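# Slide the held gear down its shaft to mesh

## Task

The left gripper starts out holding a gear a little above the top of a shaft. Lower the gear onto that shaft until it sits fully down and level, with its teeth engaged with the two neighbouring gears. Forcing or wedging the gear too hard counts as a failed attempt.

## Robot and tools

Robot: two 6-joint arms, left_arm and right_arm, each ending in a parallel gripper. Per arm, joint order is always: waist, shoulder, elbow, wrist pitch, wrist yaw, wrist roll, followed by the gripper. Stated ranges in rad: waist -2.618 to 3.054, shoulder 0.000 to 3.142, elbow 0.000 to 3.142, wrist pitch -1.571 to 1.571, wrist yaw -1.571 to 1.571, wrist roll -2.094 to 2.094. A real end stop may differ from these by up to 0.059 rad either way.

Frame: all hand positions, orientations and velocities use the scene frame. Its origin is at table-top height, centred between the two arm bases; +x points out over the table, +z up, and left_arm sits toward +y (these names do not follow image left/right). Calibrated bases: left_arm at (+0.006, +0.303, +0.018) m, right_arm at (-0.004, -0.301, +0.016) m, both nearly unrotated. Printed hand poses can be off by a few cm, more when reaching far. On the gripper, fingers point along its +z and open along its y; end_effector_position is the point between the pads, about 1 cm short of the fingertips.

The row: every motion command is built from rows of 14 numbers, always for both arms: left_arm's 6 absolute joint angles (rad) and its opening, then right_arm's 6 angles and opening. Angles are targets to reach, not offsets. Opening runs -1 (closed) to +1 (fully open); between those ends the fingers go to where grip_measured would read that value. To keep an arm or gripper unchanged, repeat its current Joint targets and Tool commands values; a 0 opening is a real command.

Tools:
- execute_actions(actions, cameras): actions is a list of actions; each action is a list of 1 to 15 rows, one row per 1/30 s step. If fewer than 15 rows are given, the last row is held for the remaining steps. An empty list just reports state and images. A target beyond a range end by more than 0.059 rad (and farther out than the current angle) gets the call refused.
- move(target, speed, blend, opening_speed, blocking, cameras): target is one 14-number row or a list of up to 15 rows, all joints interpolated together toward the absolute angles (grippers trace curves). speed in rad/s (0.01 to 12.57, default 0.5) caps the joint with the longest travel; one value or one per target. blend (rad) rounds corners of intermediate targets; 0 stops at each. opening_speed (0.2 or more, per second on the -1..1 scale) ramps the gripper. blocking=false returns after about 0.5 s while the motion continues; a new move then takes over. Minimum path time 0.5 s; total over 10 s stops short. Moves do not avoid obstacles or the other arm.
- wait(seconds): 0 to 10 s, arms hold their last command; returns early if a running move ends.
- stop(cameras): brakes a running move.
- zoom_image(camera, region): camera is cam_high, cam_left_wrist or cam_right_wrist; region [x0, y0, x1, y1] in image pixels, top-left origin, at most 504 by 504.
- read_manual(section): licence texts only.
- finished_scene(scene): integer, the current scene's number; ends it irreversibly, so call only once the gear stays seated without the robot, and call nothing else after it in that reply.

Motion limits: each step, a joint target may lead its measured angle by at most 0.339 rad (waist, shoulder, elbow) or 2.2 rad (wrist joints). If targets would move a gripper over 200 mm from where it is, the whole arm's targets are scaled back. Small turns may not start; an unfinished step must be sent again.

Result lines: Joint positions and Joint velocities give one block per arm (6 joints in rad or rad/s, then finger-pad gap in m, 0.094 when open); velocities marked within noise mean at rest. Joint targets shows what the joints are currently driven to. Tool commands shows gripper commands. grip_measured is the opening on the command scale (reads slightly wide when empty, narrower than a squeezed part). Joint torques include gravity, have offsets and noise, are positive toward larger angles, and joints 1-3 wrap at ±28 N m. "joint sent to its limit" means a joint hit its end. "joint command not followed" means a clearance check altered targets. The move: line reports done, off_target (rest with a joint over 0.035 rad from target), moving, held, or fault, plus limits=held if steps were withheld. MOTOR HOT appears at 75 °C; OVER-TEMPERATURE FAULT at 90 °C folds that arm for the rest of the scene; at 100 °C it drops. Scene clock shows elapsed time.

Cameras: cam_high is fixed on a beam behind the arms; cam_left_wrist and cam_right_wrist ride on the hands. All are 896x504; wrist images may lag the arm slightly while moving. Calibrations are given per camera and may be off by a few mm or degrees.

Avoid: pressing or jamming the gear hard onto the shaft (go slowly, little overshoot past contact); releasing the gear while it or the hand is moving (open well above grip_measured only once still); knocking anything off the table; contact between the two arms, including gripping the other arm's fingers; striking the bar, plate or rail near the bases (tops up to about 3 cm above the table); loading a wrist camera cable; holding loads or stretched poses for long, which heats motors. Loose objects may occasionally be nudged by outside pushes.

Each tool is called as name(argument=value, ...) on one line, values as JSON.

## Session

execute_actions(actions=[])

Scene clock: 0.00 s.
left_arm: end_effector_position=(+0.2964, +0.1137, +0.1413) grip_measured=-0.591 end_effector_quat_wxyz=(+0.059, +0.874, +0.483, +0.014) | right_arm: end_effector_position=(+0.3868, -0.3182, +0.4168) grip_measured=+1.000 end_effector_quat_wxyz=(+0.701, +0.016, +0.713, +0.009)
Joint positions: left_arm=[-0.52 1.745 1.479 -1.188 0.012 1.553 0.019] | right_arm=[0 1.047 1.047 0 0 0 0.094]
Joint velocities: within noise
Joint torques (N m): no reading
Motor temperatures (°C): left_arm=[25 25 26 24 24 23 25] | right_arm=[21 24 27 28 26 26 22]
Heat: left arm: 26 °C; right arm: 28 °C.
Joint targets: left_arm=[-0.522 1.742 1.481 -1.213 0.021 1.553] | right_arm=[0.002 1.039 1.052 -0.011 -0.003 -0.001]
Tool commands: left_gripper/opening=-1.0 right_gripper/opening=+1.0

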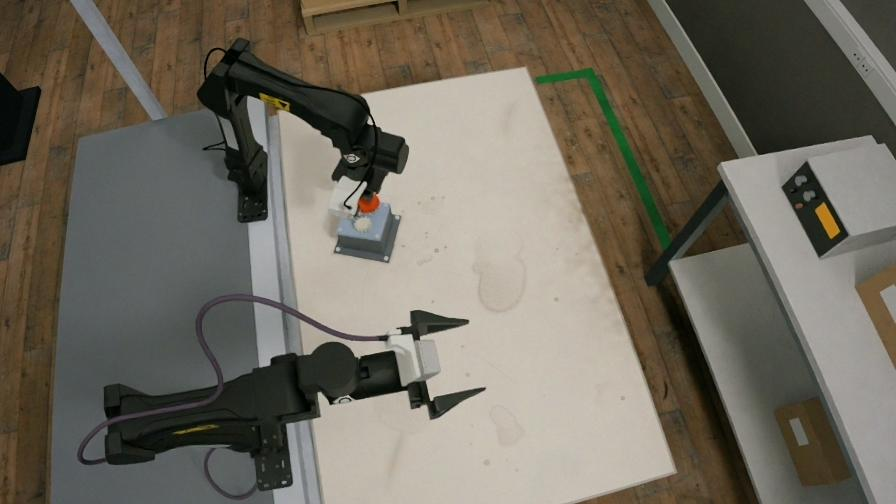

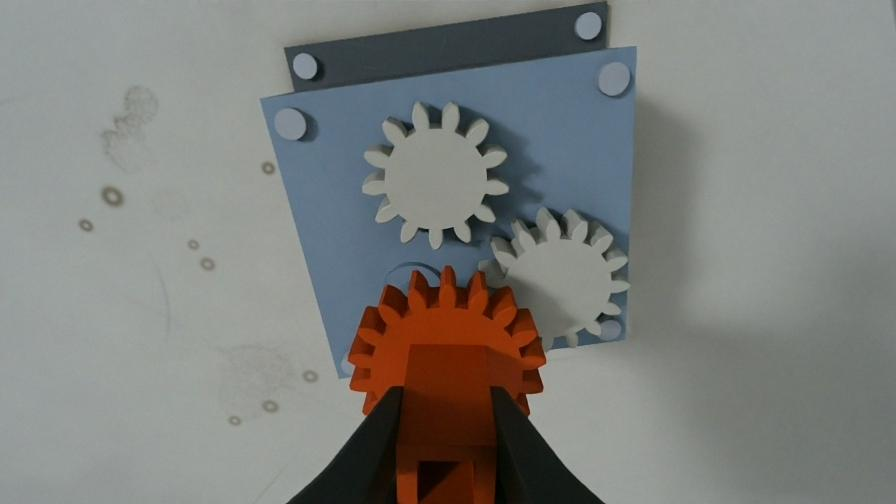

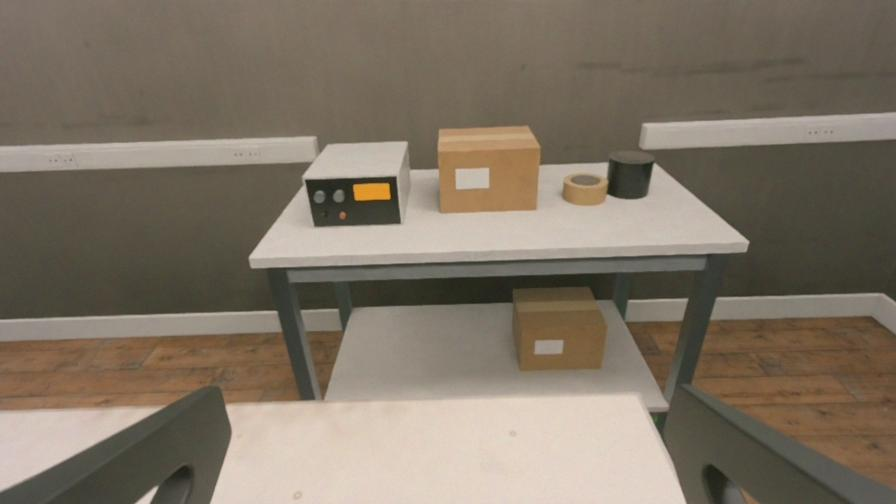

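zoom_image(camera="cam_left_wrist", region=[240, 0, 680, 504])

zoom_image(camera="cam_high", region=[310, 160, 430, 280])

Scaled by 1.000.

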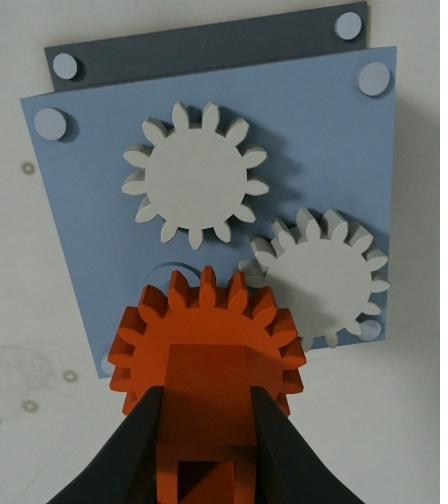

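Scaled by 4.200.

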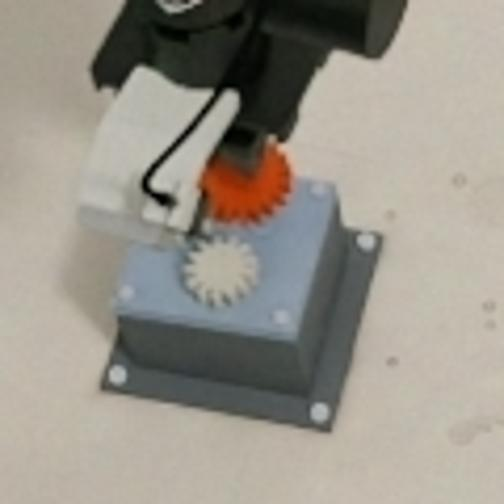

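zoom_image(camera="cam_left_wrist", region=[340, 334, 560, 504])

zoom_image(camera="cam_left_wrist", region=[340, 80, 640, 300])

Scaled by 2.291.

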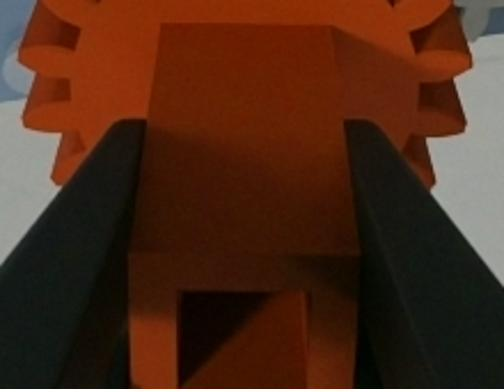

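Scaled by 1.680.

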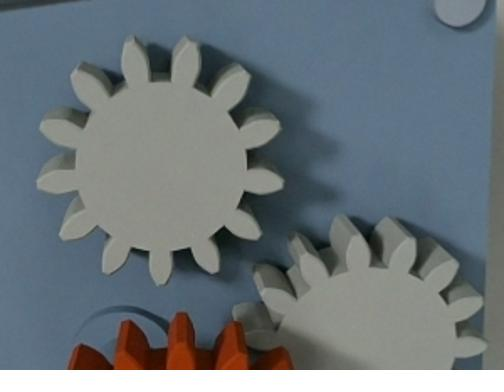

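move(target=[[-0.522,1.765,1.748,-1.457,0.021,1.553,-1,0.002,1.039,1.052,-0.011,-0.003,-0.001,1],[-0.422,1.765,1.748,-1.457,0.021,1.553,-1,0.002,1.039,1.052,-0.011,-0.003,-0.001,1]], speed=0.4)

zoom_image(camera="cam_left_wrist", region=[290, 100, 610, 330])

zoom_image(camera="cam_high", region=[310, 150, 450, 290])

Scene clock: 109.17 s.
left_arm: end_effector_position=(+0.3144, +0.1464, +0.2051) grip_measured=-0.591 end_effector_quat_wxyz=(+0.067, +0.847, +0.527, +0.022) | right_arm: end_effector_position=(+0.3868, -0.3182, +0.4168) grip_measured=+1.000 end_effector_quat_wxyz=(+0.701, +0.016, +0.713, +0.009)
Joint positions: left_arm=[-0.416 1.745 1.734 -1.421 0.011 1.553 0.019] | right_arm=[0 1.047 1.047 0 0 0 0.094]
Joint velocities: within noise
Joint torques (N m): left_arm=[-0.4 -6 6.15 0.28 0.1 0] | right_arm=[0.13 -3.3 9.06 1.97 -0.02 0]
Motor temperatures (°C): left_arm=[25 27 28 23 24 23 28] | right_arm=[21 24 31 35 26 25 22]
Heat: left arm: 28 °C; right arm: 35 °C.
Joint targets: left_arm=[-0.422 1.765 1.748 -1.457 0.021 1.553] | right_arm=[0.002 1.039 1.052 -0.011 -0.003 -0.001]
move: off_target (left_arm); left_arm: the wrist pitch is farthest, 0.036 rad from its target
camera_calibration:
cam_left_wrist: T_world_to_cam=[[-0.897672, 0.41951, -0.134891, 0.246919], [0.343001, 0.857359, 0.38378, -0.274079], [0.27665, 0.298241, -0.913519, 0.146673], [0, 0, 0, 1]] pos_world=[0.275084, 0.0876552, 0.272482]

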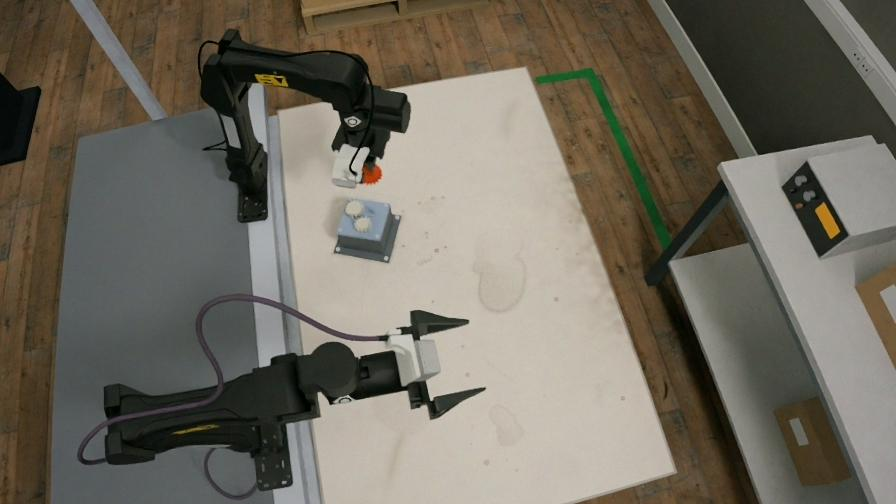

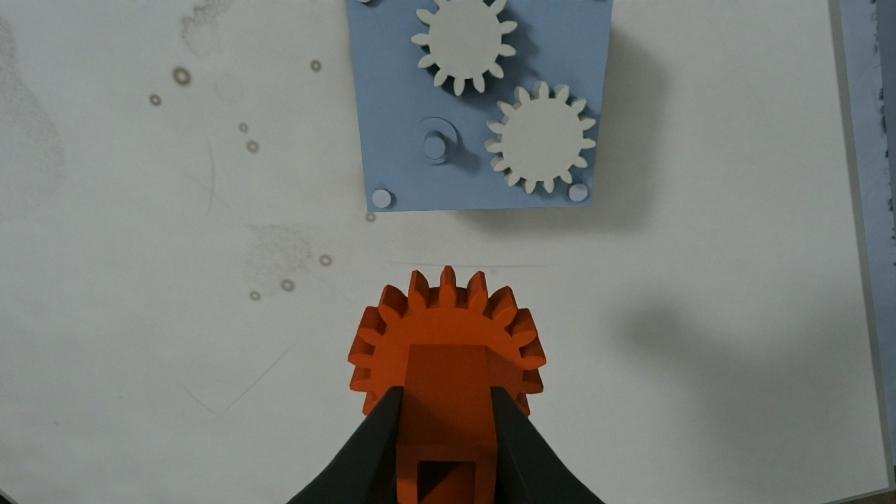

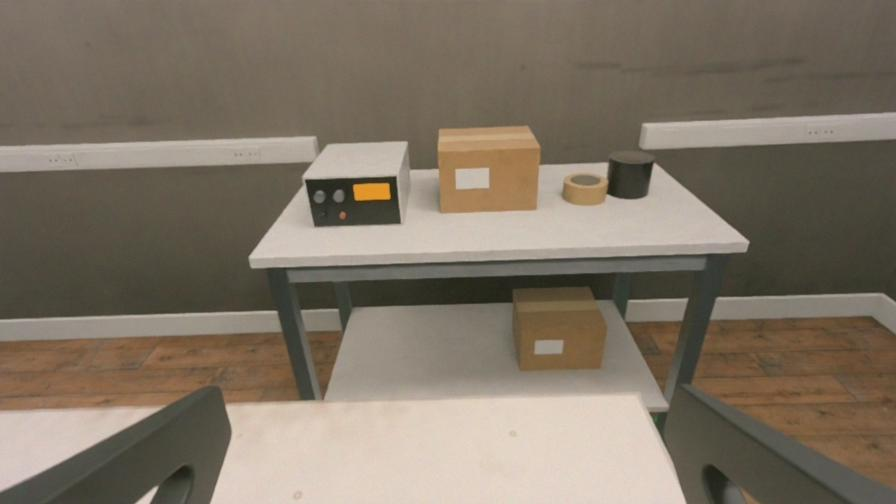

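Scaled by 1.575.

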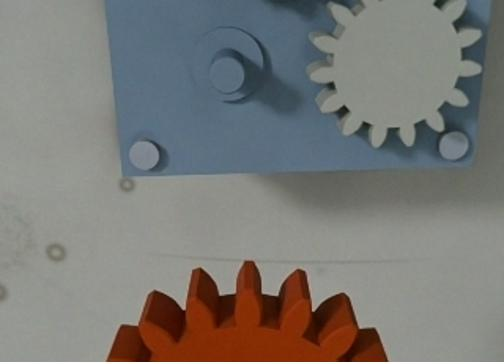

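Scaled by 3.600.

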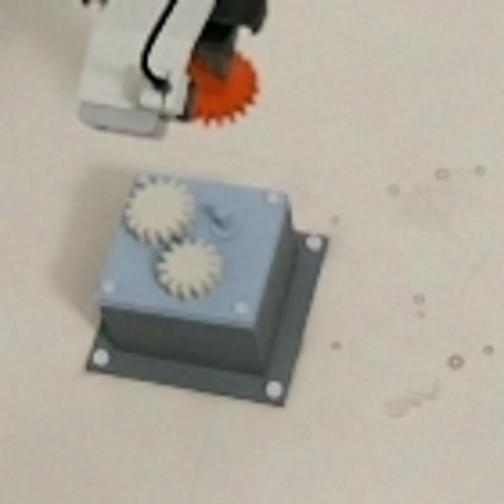

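zoom_image(camera="cam_left_wrist", region=[340, 255, 460, 420])

zoom_image(camera="cam_left_wrist", region=[440, 255, 560, 420])

zoom_image(camera="cam_left_wrist", region=[390, 100, 500, 190])

zoom_image(camera="cam_left_wrist", region=[470, 60, 620, 220])

zoom_image(camera="cam_left_wrist", region=[390, 0, 530, 110])

Scaled by 3.055.

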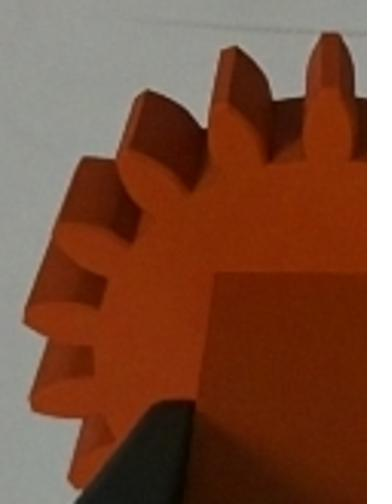

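Scaled by 3.055.

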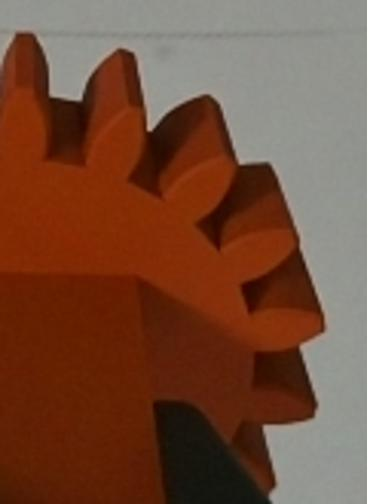

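Scaled by 4.582.

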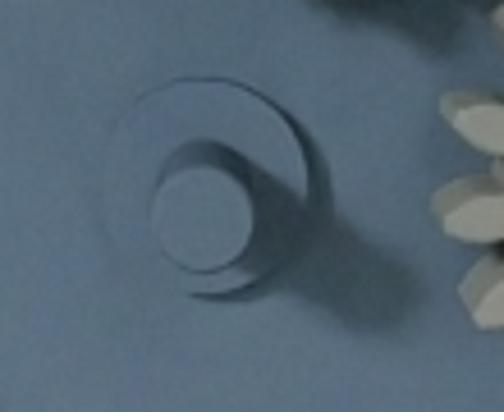

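Scaled by 3.150.

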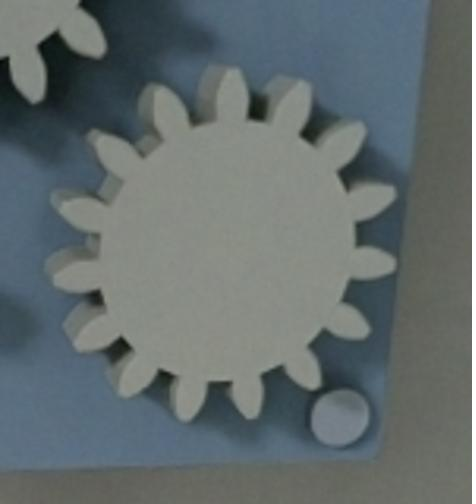

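Scaled by 3.600.

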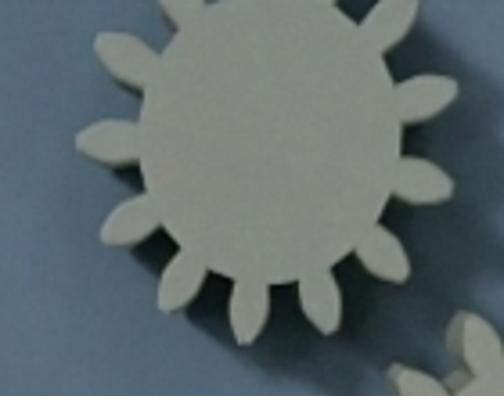

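move(target=[-0.532,1.800,1.598,-1.272,0.021,1.689,-1,0.002,1.039,1.052,-0.011,-0.003,-0.001,1], speed=0.3, cameras=["cam_left_wrist","cam_high"])

zoom_image(camera="cam_left_wrist", region=[360, 120, 500, 260])

zoom_image(camera="cam_left_wrist", region=[490, 180, 640, 340])

zoom_image(camera="cam_left_wrist", region=[340, 200, 500, 360])

Scene clock: 250.20 s.
left_arm: end_effector_position=(+0.3078, +0.1042, +0.1643) grip_measured=-0.591 end_effector_quat_wxyz=(+0.069, +0.903, +0.423, +0.024) | right_arm: end_effector_position=(+0.3868, -0.3182, +0.4168) grip_measured=+1.000 end_effector_quat_wxyz=(+0.701, +0.016, +0.713, +0.009)
Joint positions: left_arm=[-0.526 1.78 1.609 -1.258 0.011 1.681 0.019] | right_arm=[0 1.047 1.047 0 0 0 0.094]
Joint velocities: within noise
Joint torques (N m): left_arm=[-0.34 -6.58 4.4 0.5 0.11 0.11] | right_arm=[0.13 -3.32 9.07 1.97 -0.02 0]
Motor temperatures (°C): left_arm=[25 27 29 23 24 23 29] | right_arm=[21 24 32 39 26 25 22]
Heat: left arm: 29 °C; right arm: 39 °C.
Joint targets: left_arm=[-0.532 1.800 1.598 -1.272 0.021 1.689] | right_arm=[0.002 1.039 1.052 -0.011 -0.003 -0.001]
move: done
camera_calibration:
cam_left_wrist: T_world_to_cam=[[-0.771295, 0.620214, -0.142961, 0.194795], [0.528174, 0.749031, 0.399982, -0.268393], [0.355156, 0.232996, -0.905305, 0.105124], [0, 0, 0, 1]] pos_world=[0.254667, 0.0557261, 0.230369]
Images, in order (width x height): cam_high 896x504, cam_left_wrist 896x504.

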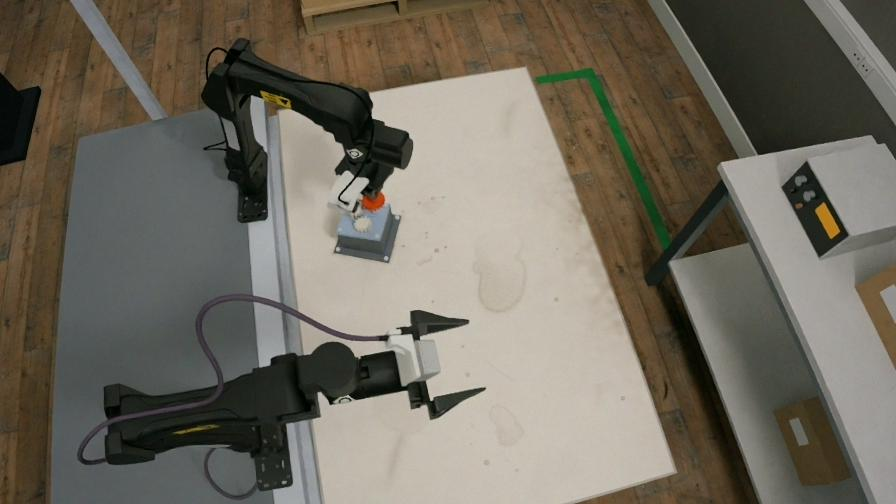

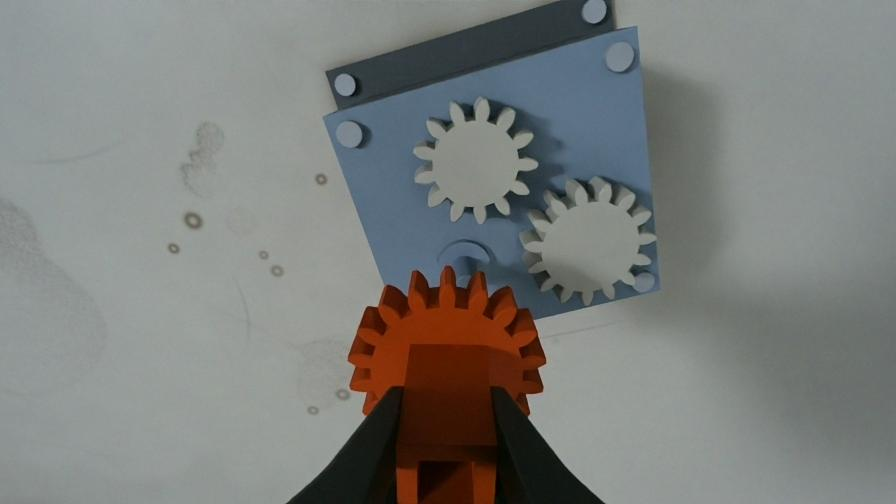

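Scaled by 3.600.

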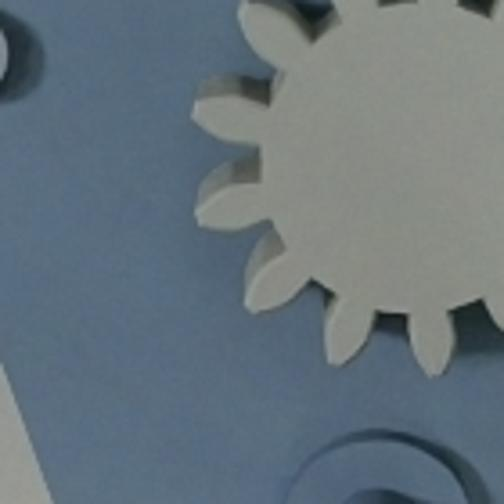

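Scaled by 3.150.

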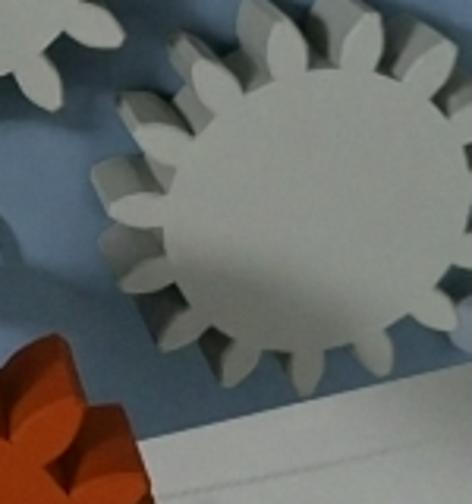

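Scaled by 3.150.

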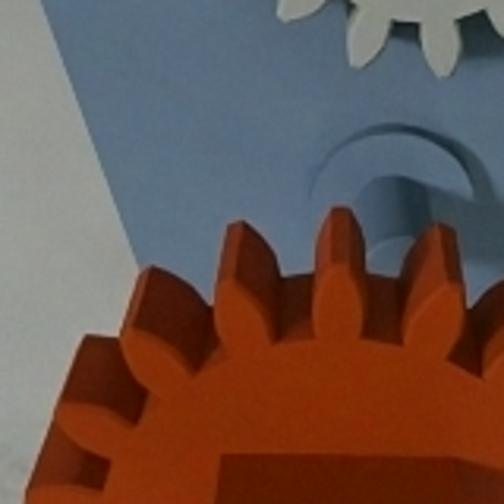

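zoom_image(camera="cam_left_wrist", region=[310, 60, 410, 160])

zoom_image(camera="cam_left_wrist", region=[570, 0, 670, 100])

zoom_image(camera="cam_left_wrist", region=[580, 230, 680, 330])

zoom_image(camera="cam_left_wrist", region=[340, 200, 440, 300])

zoom_image(camera="cam_left_wrist", region=[520, 250, 620, 350])

zoom_image(camera="cam_left_wrist", region=[400, 85, 550, 235])

Scaled by 5.040.

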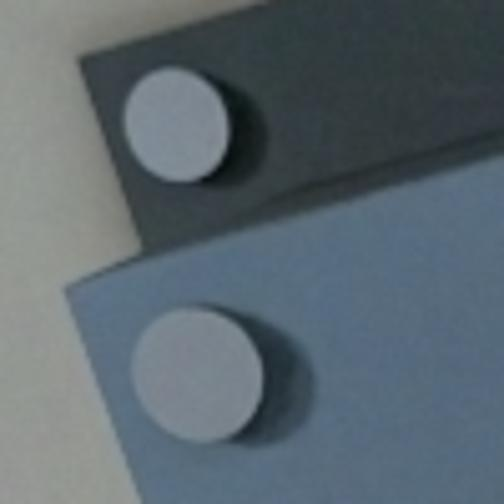

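Scaled by 5.040.

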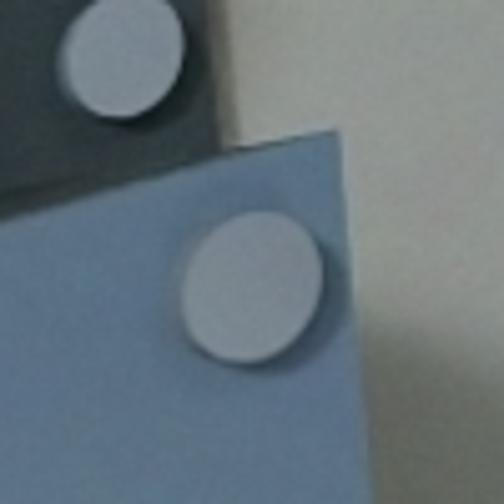

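Scaled by 5.040.

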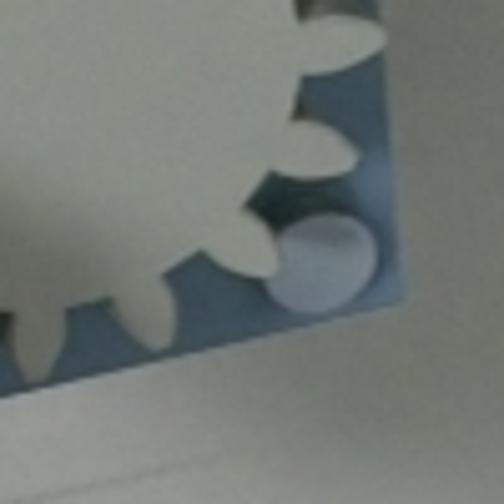

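Scaled by 5.040.

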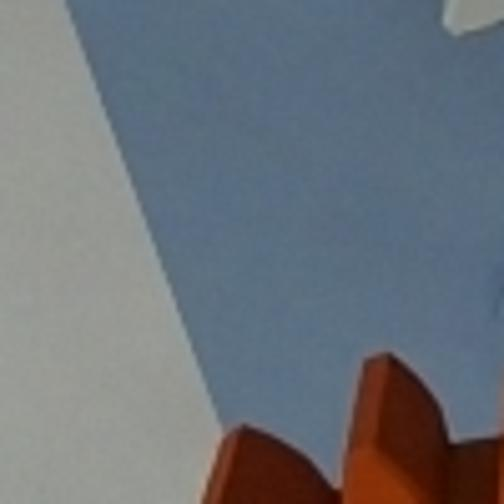

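Scaled by 5.040.

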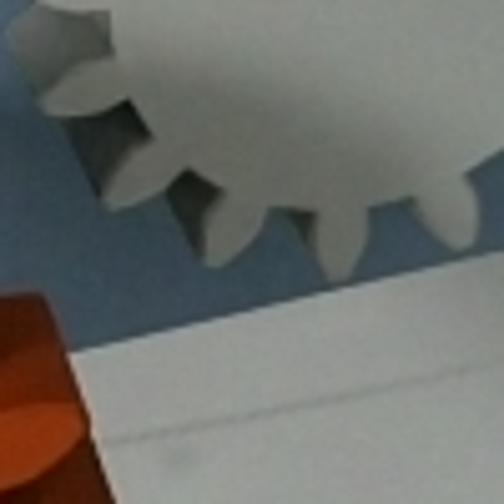

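Scaled by 3.360.

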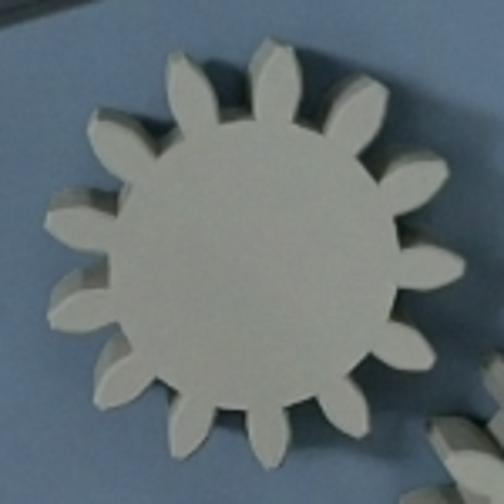

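move(target=[-0.5475,1.738,1.468,-1.174,0.021,1.722,-1,0.002,1.039,1.052,-0.011,-0.003,-0.001,1], speed=0.3, cameras=["cam_left_wrist","cam_high"])

zoom_image(camera="cam_left_wrist", region=[360, 100, 560, 300])

zoom_image(camera="cam_left_wrist", region=[490, 180, 690, 380])

zoom_image(camera="cam_left_wrist", region=[300, 40, 400, 140])

zoom_image(camera="cam_left_wrist", region=[600, 0, 700, 100])

zoom_image(camera="cam_left_wrist", region=[340, 200, 440, 300])

Scene clock: 368.27 s.
left_arm: end_effector_position=(+0.2977, +0.1043, +0.1392) grip_measured=-0.591 end_effector_quat_wxyz=(+0.063, +0.913, +0.402, +0.021) | right_arm: end_effector_position=(+0.3868, -0.3182, +0.4168) grip_measured=+1.000 end_effector_quat_wxyz=(+0.701, +0.016, +0.713, +0.009)
Joint positions: left_arm=[-0.54 1.759 1.485 -1.169 0.011 1.714 0.019] | right_arm=[0 1.047 1.047 0 0 0 0.094]
Joint velocities: within noise
Joint torques (N m): left_arm=[-0.47 -9.98 4.01 0.6 0.11 0.09] | right_arm=[0.14 -3.33 9.06 1.96 -0.02 -0.01]
Motor temperatures (°C): left_arm=[25 28 28 23 24 23 30] | right_arm=[21 24 32 41 26 25 22]
Heat: left arm: 30 °C; right arm: 41 °C.
Joint targets: left_arm=[-0.548 1.738 1.468 -1.174 0.021 1.722] | right_arm=[0.002 1.039 1.052 -0.011 -0.003 -0.001]
move: done
camera_calibration:
cam_left_wrist: T_world_to_cam=[[-0.742452, 0.657047, -0.130596, 0.169156], [0.56556, 0.719269, 0.403477, -0.261557], [0.359037, 0.225702, -0.905622, 0.0856339], [0, 0, 0, 1]] pos_world=[0.24277, 0.0576586, 0.205175]
Images, in order (width x height): cam_high 896x504, cam_left_wrist 896x504.

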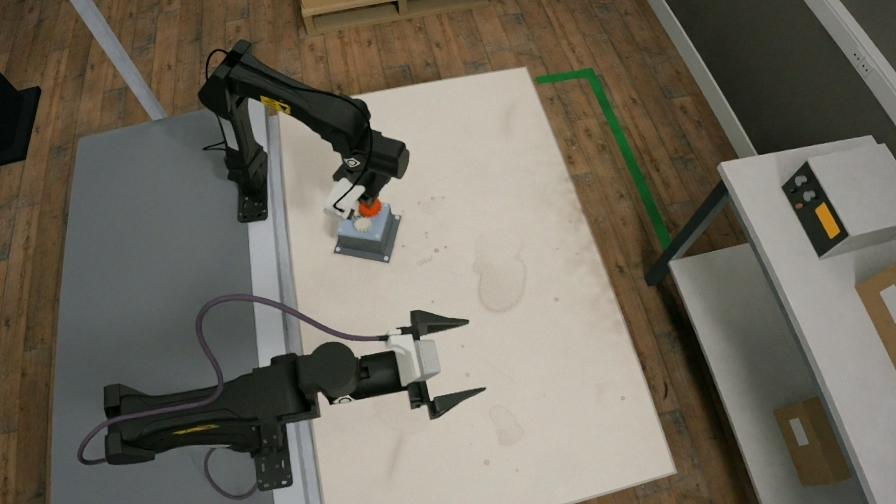

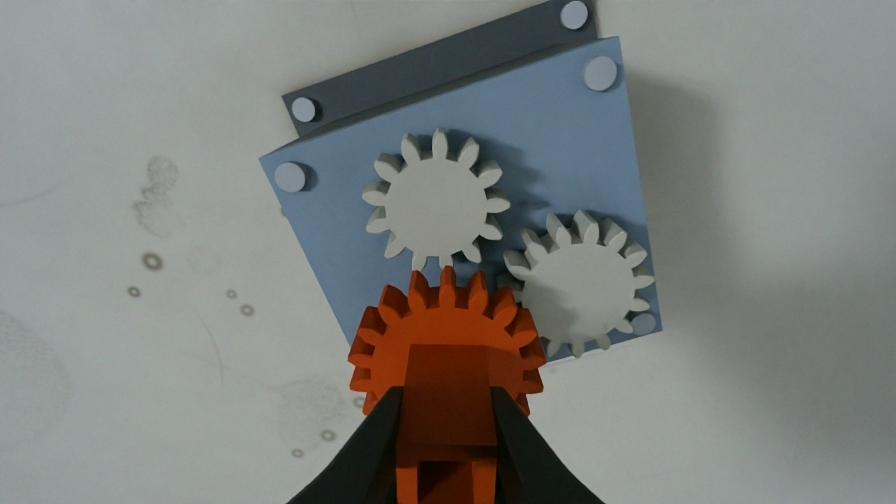

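Scaled by 2.520.

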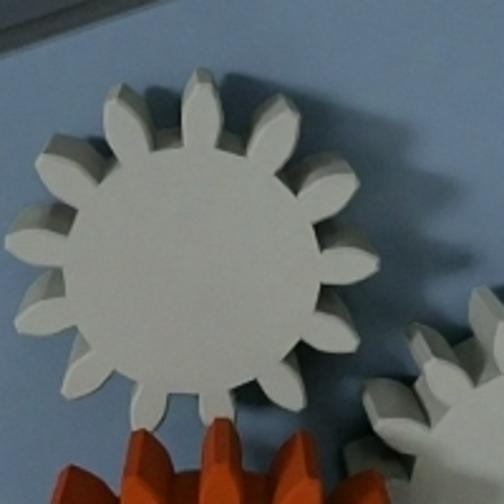

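Scaled by 2.520.

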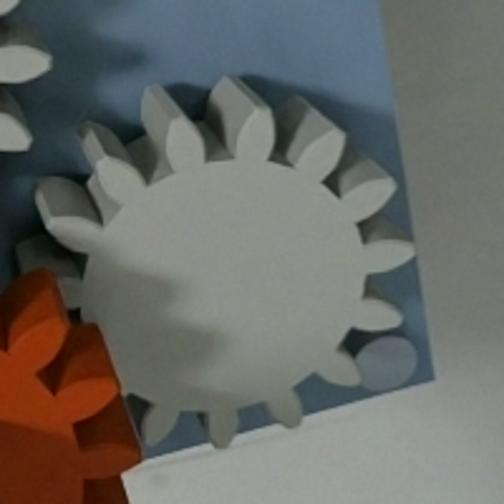

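Scaled by 5.040.

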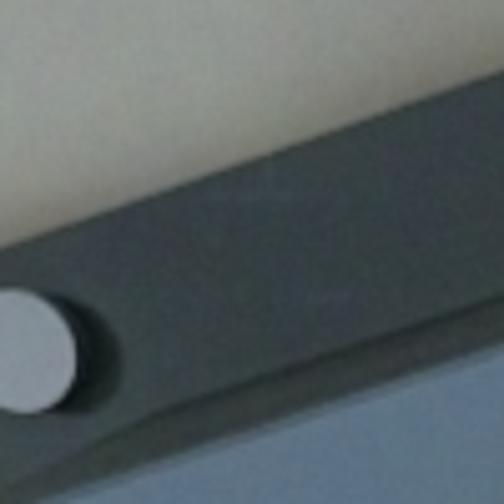

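Scaled by 5.040.

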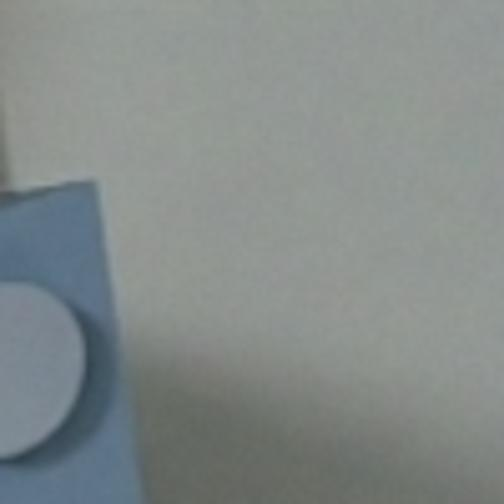

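Scaled by 5.040.

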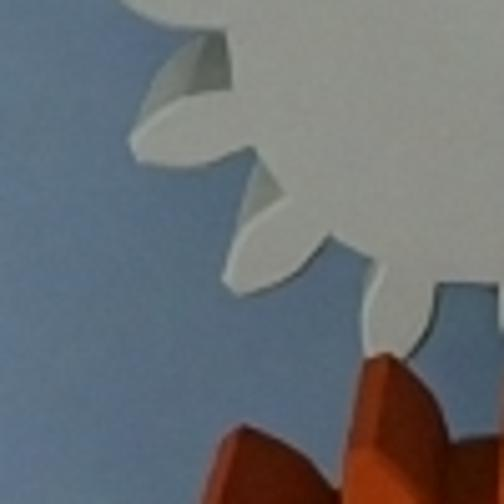

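move(target=[-0.5495,1.709,1.449,-1.146,0.021,1.722,-1,0.002,1.039,1.052,-0.011,-0.003,-0.001,1], speed=0.15, cameras=["cam_left_wrist","cam_high"])

zoom_image(camera="cam_left_wrist", region=[360, 100, 560, 300])

zoom_image(camera="cam_left_wrist", region=[490, 180, 690, 380])

zoom_image(camera="cam_left_wrist", region=[240, 100, 400, 260])

zoom_image(camera="cam_left_wrist", region=[550, 0, 700, 150])

zoom_image(camera="cam_high", region=[320, 180, 420, 280])

Scene clock: 434.73 s.
left_arm: end_effector_position=(+0.3006, +0.1025, +0.1417) grip_measured=-0.591 end_effector_quat_wxyz=(+0.079, +0.912, +0.401, +0.031) | right_arm: end_effector_position=(+0.3868, -0.3182, +0.4168) grip_measured=+1.000 end_effector_quat_wxyz=(+0.701, +0.016, +0.713, +0.009)
Joint positions: left_arm=[-0.54 1.736 1.463 -1.132 0.011 1.715 0.019] | right_arm=[0 1.047 1.047 0 0 0 0.094]
Joint velocities: within noise
Joint torques (N m): left_arm=[-0.64 -10.41 4.29 0.54 0.11 0.09] | right_arm=[0.14 -3.33 9.06 1.97 -0.03 0]
Motor temperatures (°C): left_arm=[25 32 28 23 24 23 30] | right_arm=[21 24 32 42 25 25 22]
Heat: left arm: 32 °C; right arm: 42 °C.
Joint targets: left_arm=[-0.550 1.709 1.449 -1.146 0.021 1.722] | right_arm=[0.002 1.039 1.052 -0.011 -0.003 -0.001]
move: done
camera_calibration:
cam_left_wrist: T_world_to_cam=[[-0.737774, 0.653986, -0.167311, 0.177012], [0.553089, 0.727718, 0.405608, -0.260308], [0.387017, 0.20671, -0.898604, 0.0798488], [0, 0, 0, 1]] pos_world=[0.243665, 0.0571621, 0.206951]
Images, in order (width x height): cam_high 896x504, cam_left_wrist 896x504.

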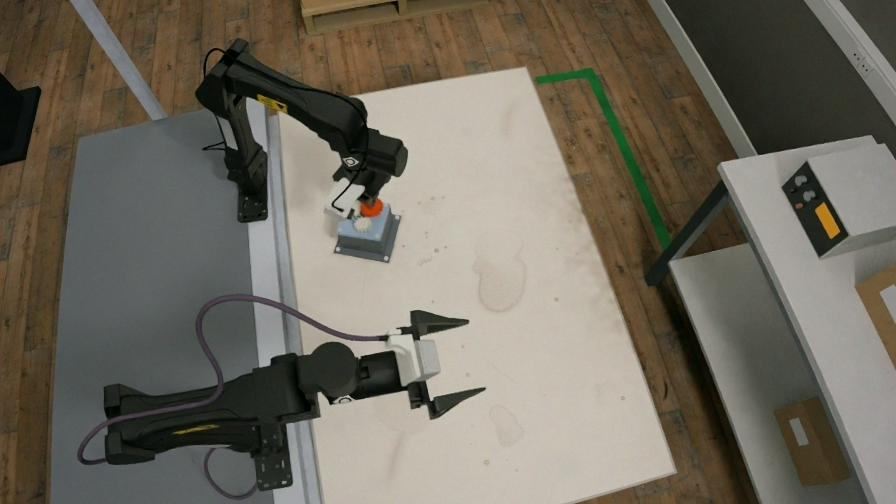

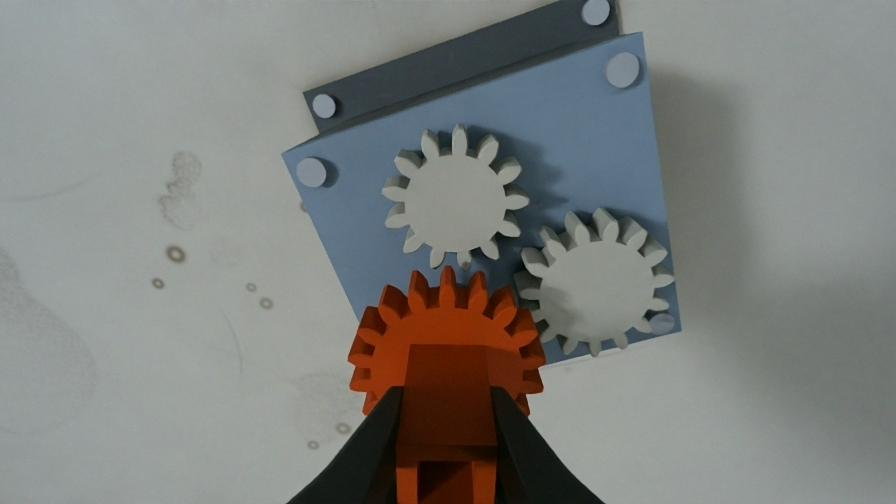

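Scaled by 2.520.

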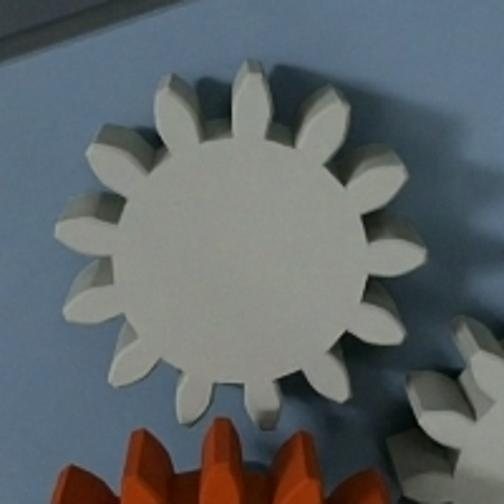

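Scaled by 2.520.

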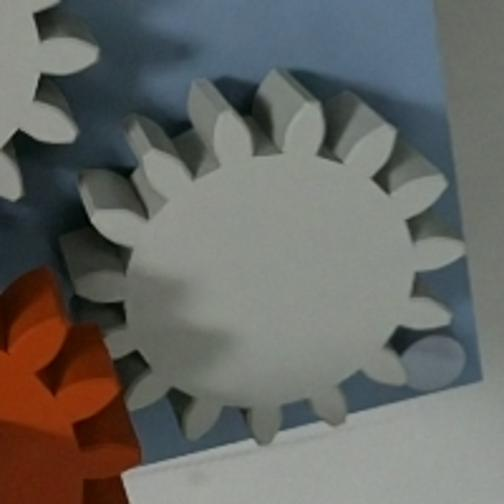

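Scaled by 3.150.

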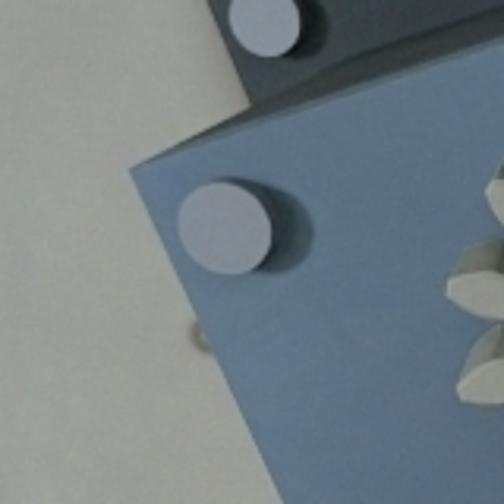

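Scaled by 3.360.

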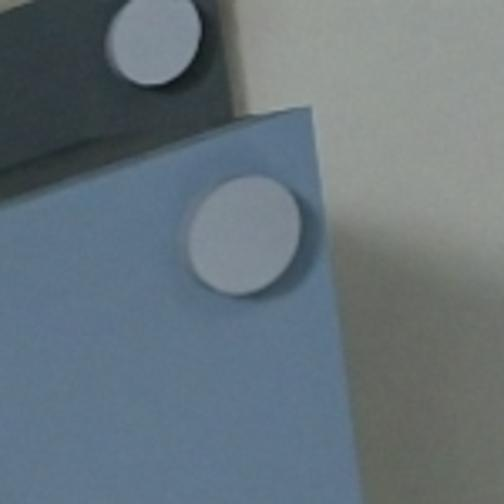

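Scaled by 5.040.

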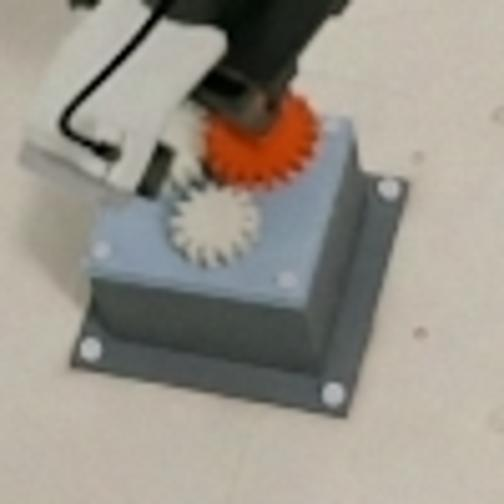

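move(target=[-0.5515,1.7035,1.4225,-1.1255,0.021,1.722,-1,0.002,1.039,1.052,-0.011,-0.003,-0.001,1], speed=0.04, cameras=["cam_left_wrist"])

zoom_image(camera="cam_left_wrist", region=[340, 100, 690, 380])

Scene clock: 479.37 s.
left_arm: end_effector_position=(+0.2984, +0.1027, +0.1368) grip_measured=-0.591 end_effector_quat_wxyz=(+0.078, +0.913, +0.399, +0.031) | right_arm: end_effector_position=(+0.3868, -0.3182, +0.4168) grip_measured=+1.000 end_effector_quat_wxyz=(+0.701, +0.016, +0.713, +0.009)
Joint positions: left_arm=[-0.543 1.73 1.436 -1.112 0.011 1.715 0.019] | right_arm=[0 1.047 1.047 0 0 0 0.094]
Joint velocities: within noise
Joint torques (N m): left_arm=[-0.58 -10.32 4.26 0.55 0.11 0.09] | right_arm=[0.13 -3.32 9.06 1.97 -0.02 0]
Motor temperatures (°C): left_arm=[25 33 28 23 24 23 30] | right_arm=[21 24 33 42 25 25 22]
Heat: left arm: 33 °C; right arm: 42 °C.
Joint targets: left_arm=[-0.552 1.704 1.422 -1.125 0.021 1.722] | right_arm=[0.002 1.039 1.052 -0.011 -0.003 -0.001]
move: done
camera_calibration:
cam_left_wrist: T_world_to_cam=[[-0.736119, 0.656039, -0.166555, 0.173611], [0.55527, 0.726035, 0.405647, -0.257665], [0.387045, 0.206121, -0.898727, 0.0762357], [0, 0, 0, 1]] pos_world=[0.241365, 0.057464, 0.201952]
Images, in order (width x height): cam_left_wrist 896x504.

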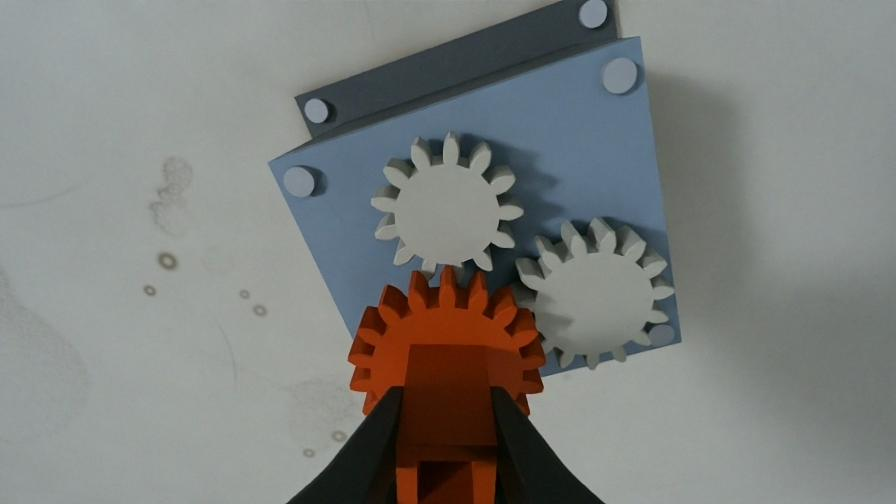

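Scaled by 1.440.

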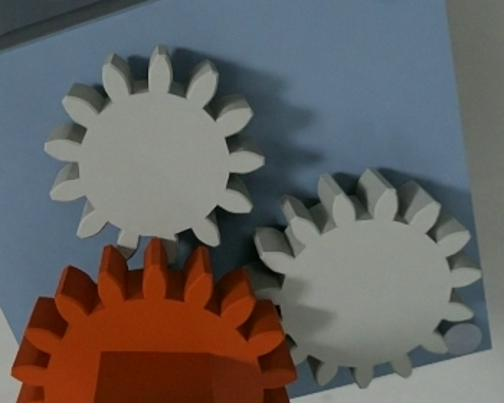

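move(target=[-0.5515,1.7045,1.4075,-1.1098,0.021,1.722,-1,0.002,1.039,1.052,-0.011,-0.003,-0.001,1], speed=0.03, cameras=["cam_left_wrist"])

zoom_image(camera="cam_left_wrist", region=[360, 120, 560, 320])

Scene clock: 497.73 s.
left_arm: end_effector_position=(+0.2985, +0.1026, +0.1364) grip_measured=-0.591 end_effector_quat_wxyz=(+0.082, +0.913, +0.399, +0.033) | right_arm: end_effector_position=(+0.3868, -0.3182, +0.4168) grip_measured=+1.000 end_effector_quat_wxyz=(+0.701, +0.016, +0.713, +0.009)
Joint positions: left_arm=[-0.543 1.724 1.426 -1.101 0.011 1.715 0.019] | right_arm=[0 1.047 1.047 0 0 0 0.094]
Joint velocities: within noise
Joint torques (N m): left_arm=[-0.58 -9.54 3.97 0.61 0.11 0.09] | right_arm=[0.14 -3.32 9.07 1.96 -0.03 0]
Motor temperatures (°C): left_arm=[25 33 28 23 24 23 30] | right_arm=[21 24 33 42 25 25 22]
Heat: left arm: 33 °C; right arm: 42 °C.
Joint targets: left_arm=[-0.552 1.705 1.407 -1.110 0.021 1.722] | right_arm=[0.002 1.039 1.052 -0.011 -0.003 -0.001]
move: done
camera_calibration:
cam_left_wrist: T_world_to_cam=[[-0.735112, 0.655112, -0.174467, 0.174513], [0.552449, 0.72802, 0.40594, -0.257005], [0.392951, 0.202028, -0.897092, 0.0743195], [0, 0, 0, 1]] pos_world=[0.241064, 0.0577645, 0.201447]
Images, in order (width x height): cam_left_wrist 896x504.

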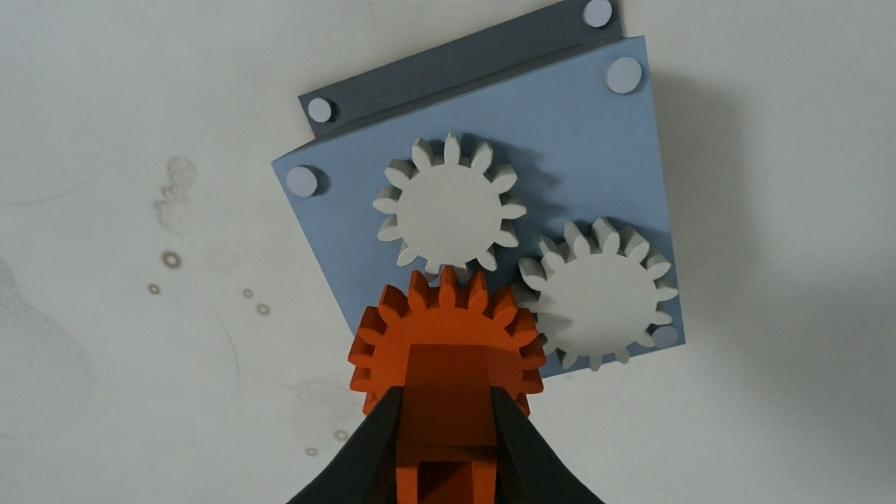

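Scaled by 2.520.

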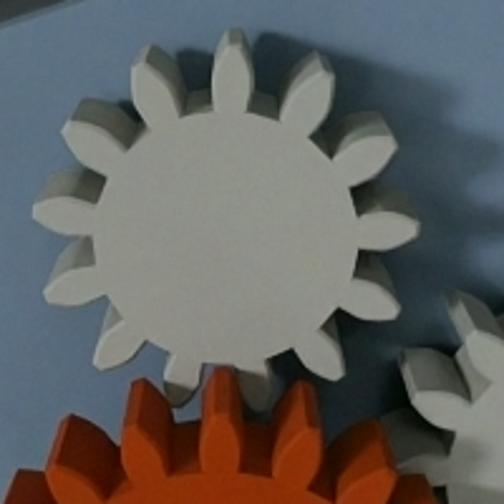

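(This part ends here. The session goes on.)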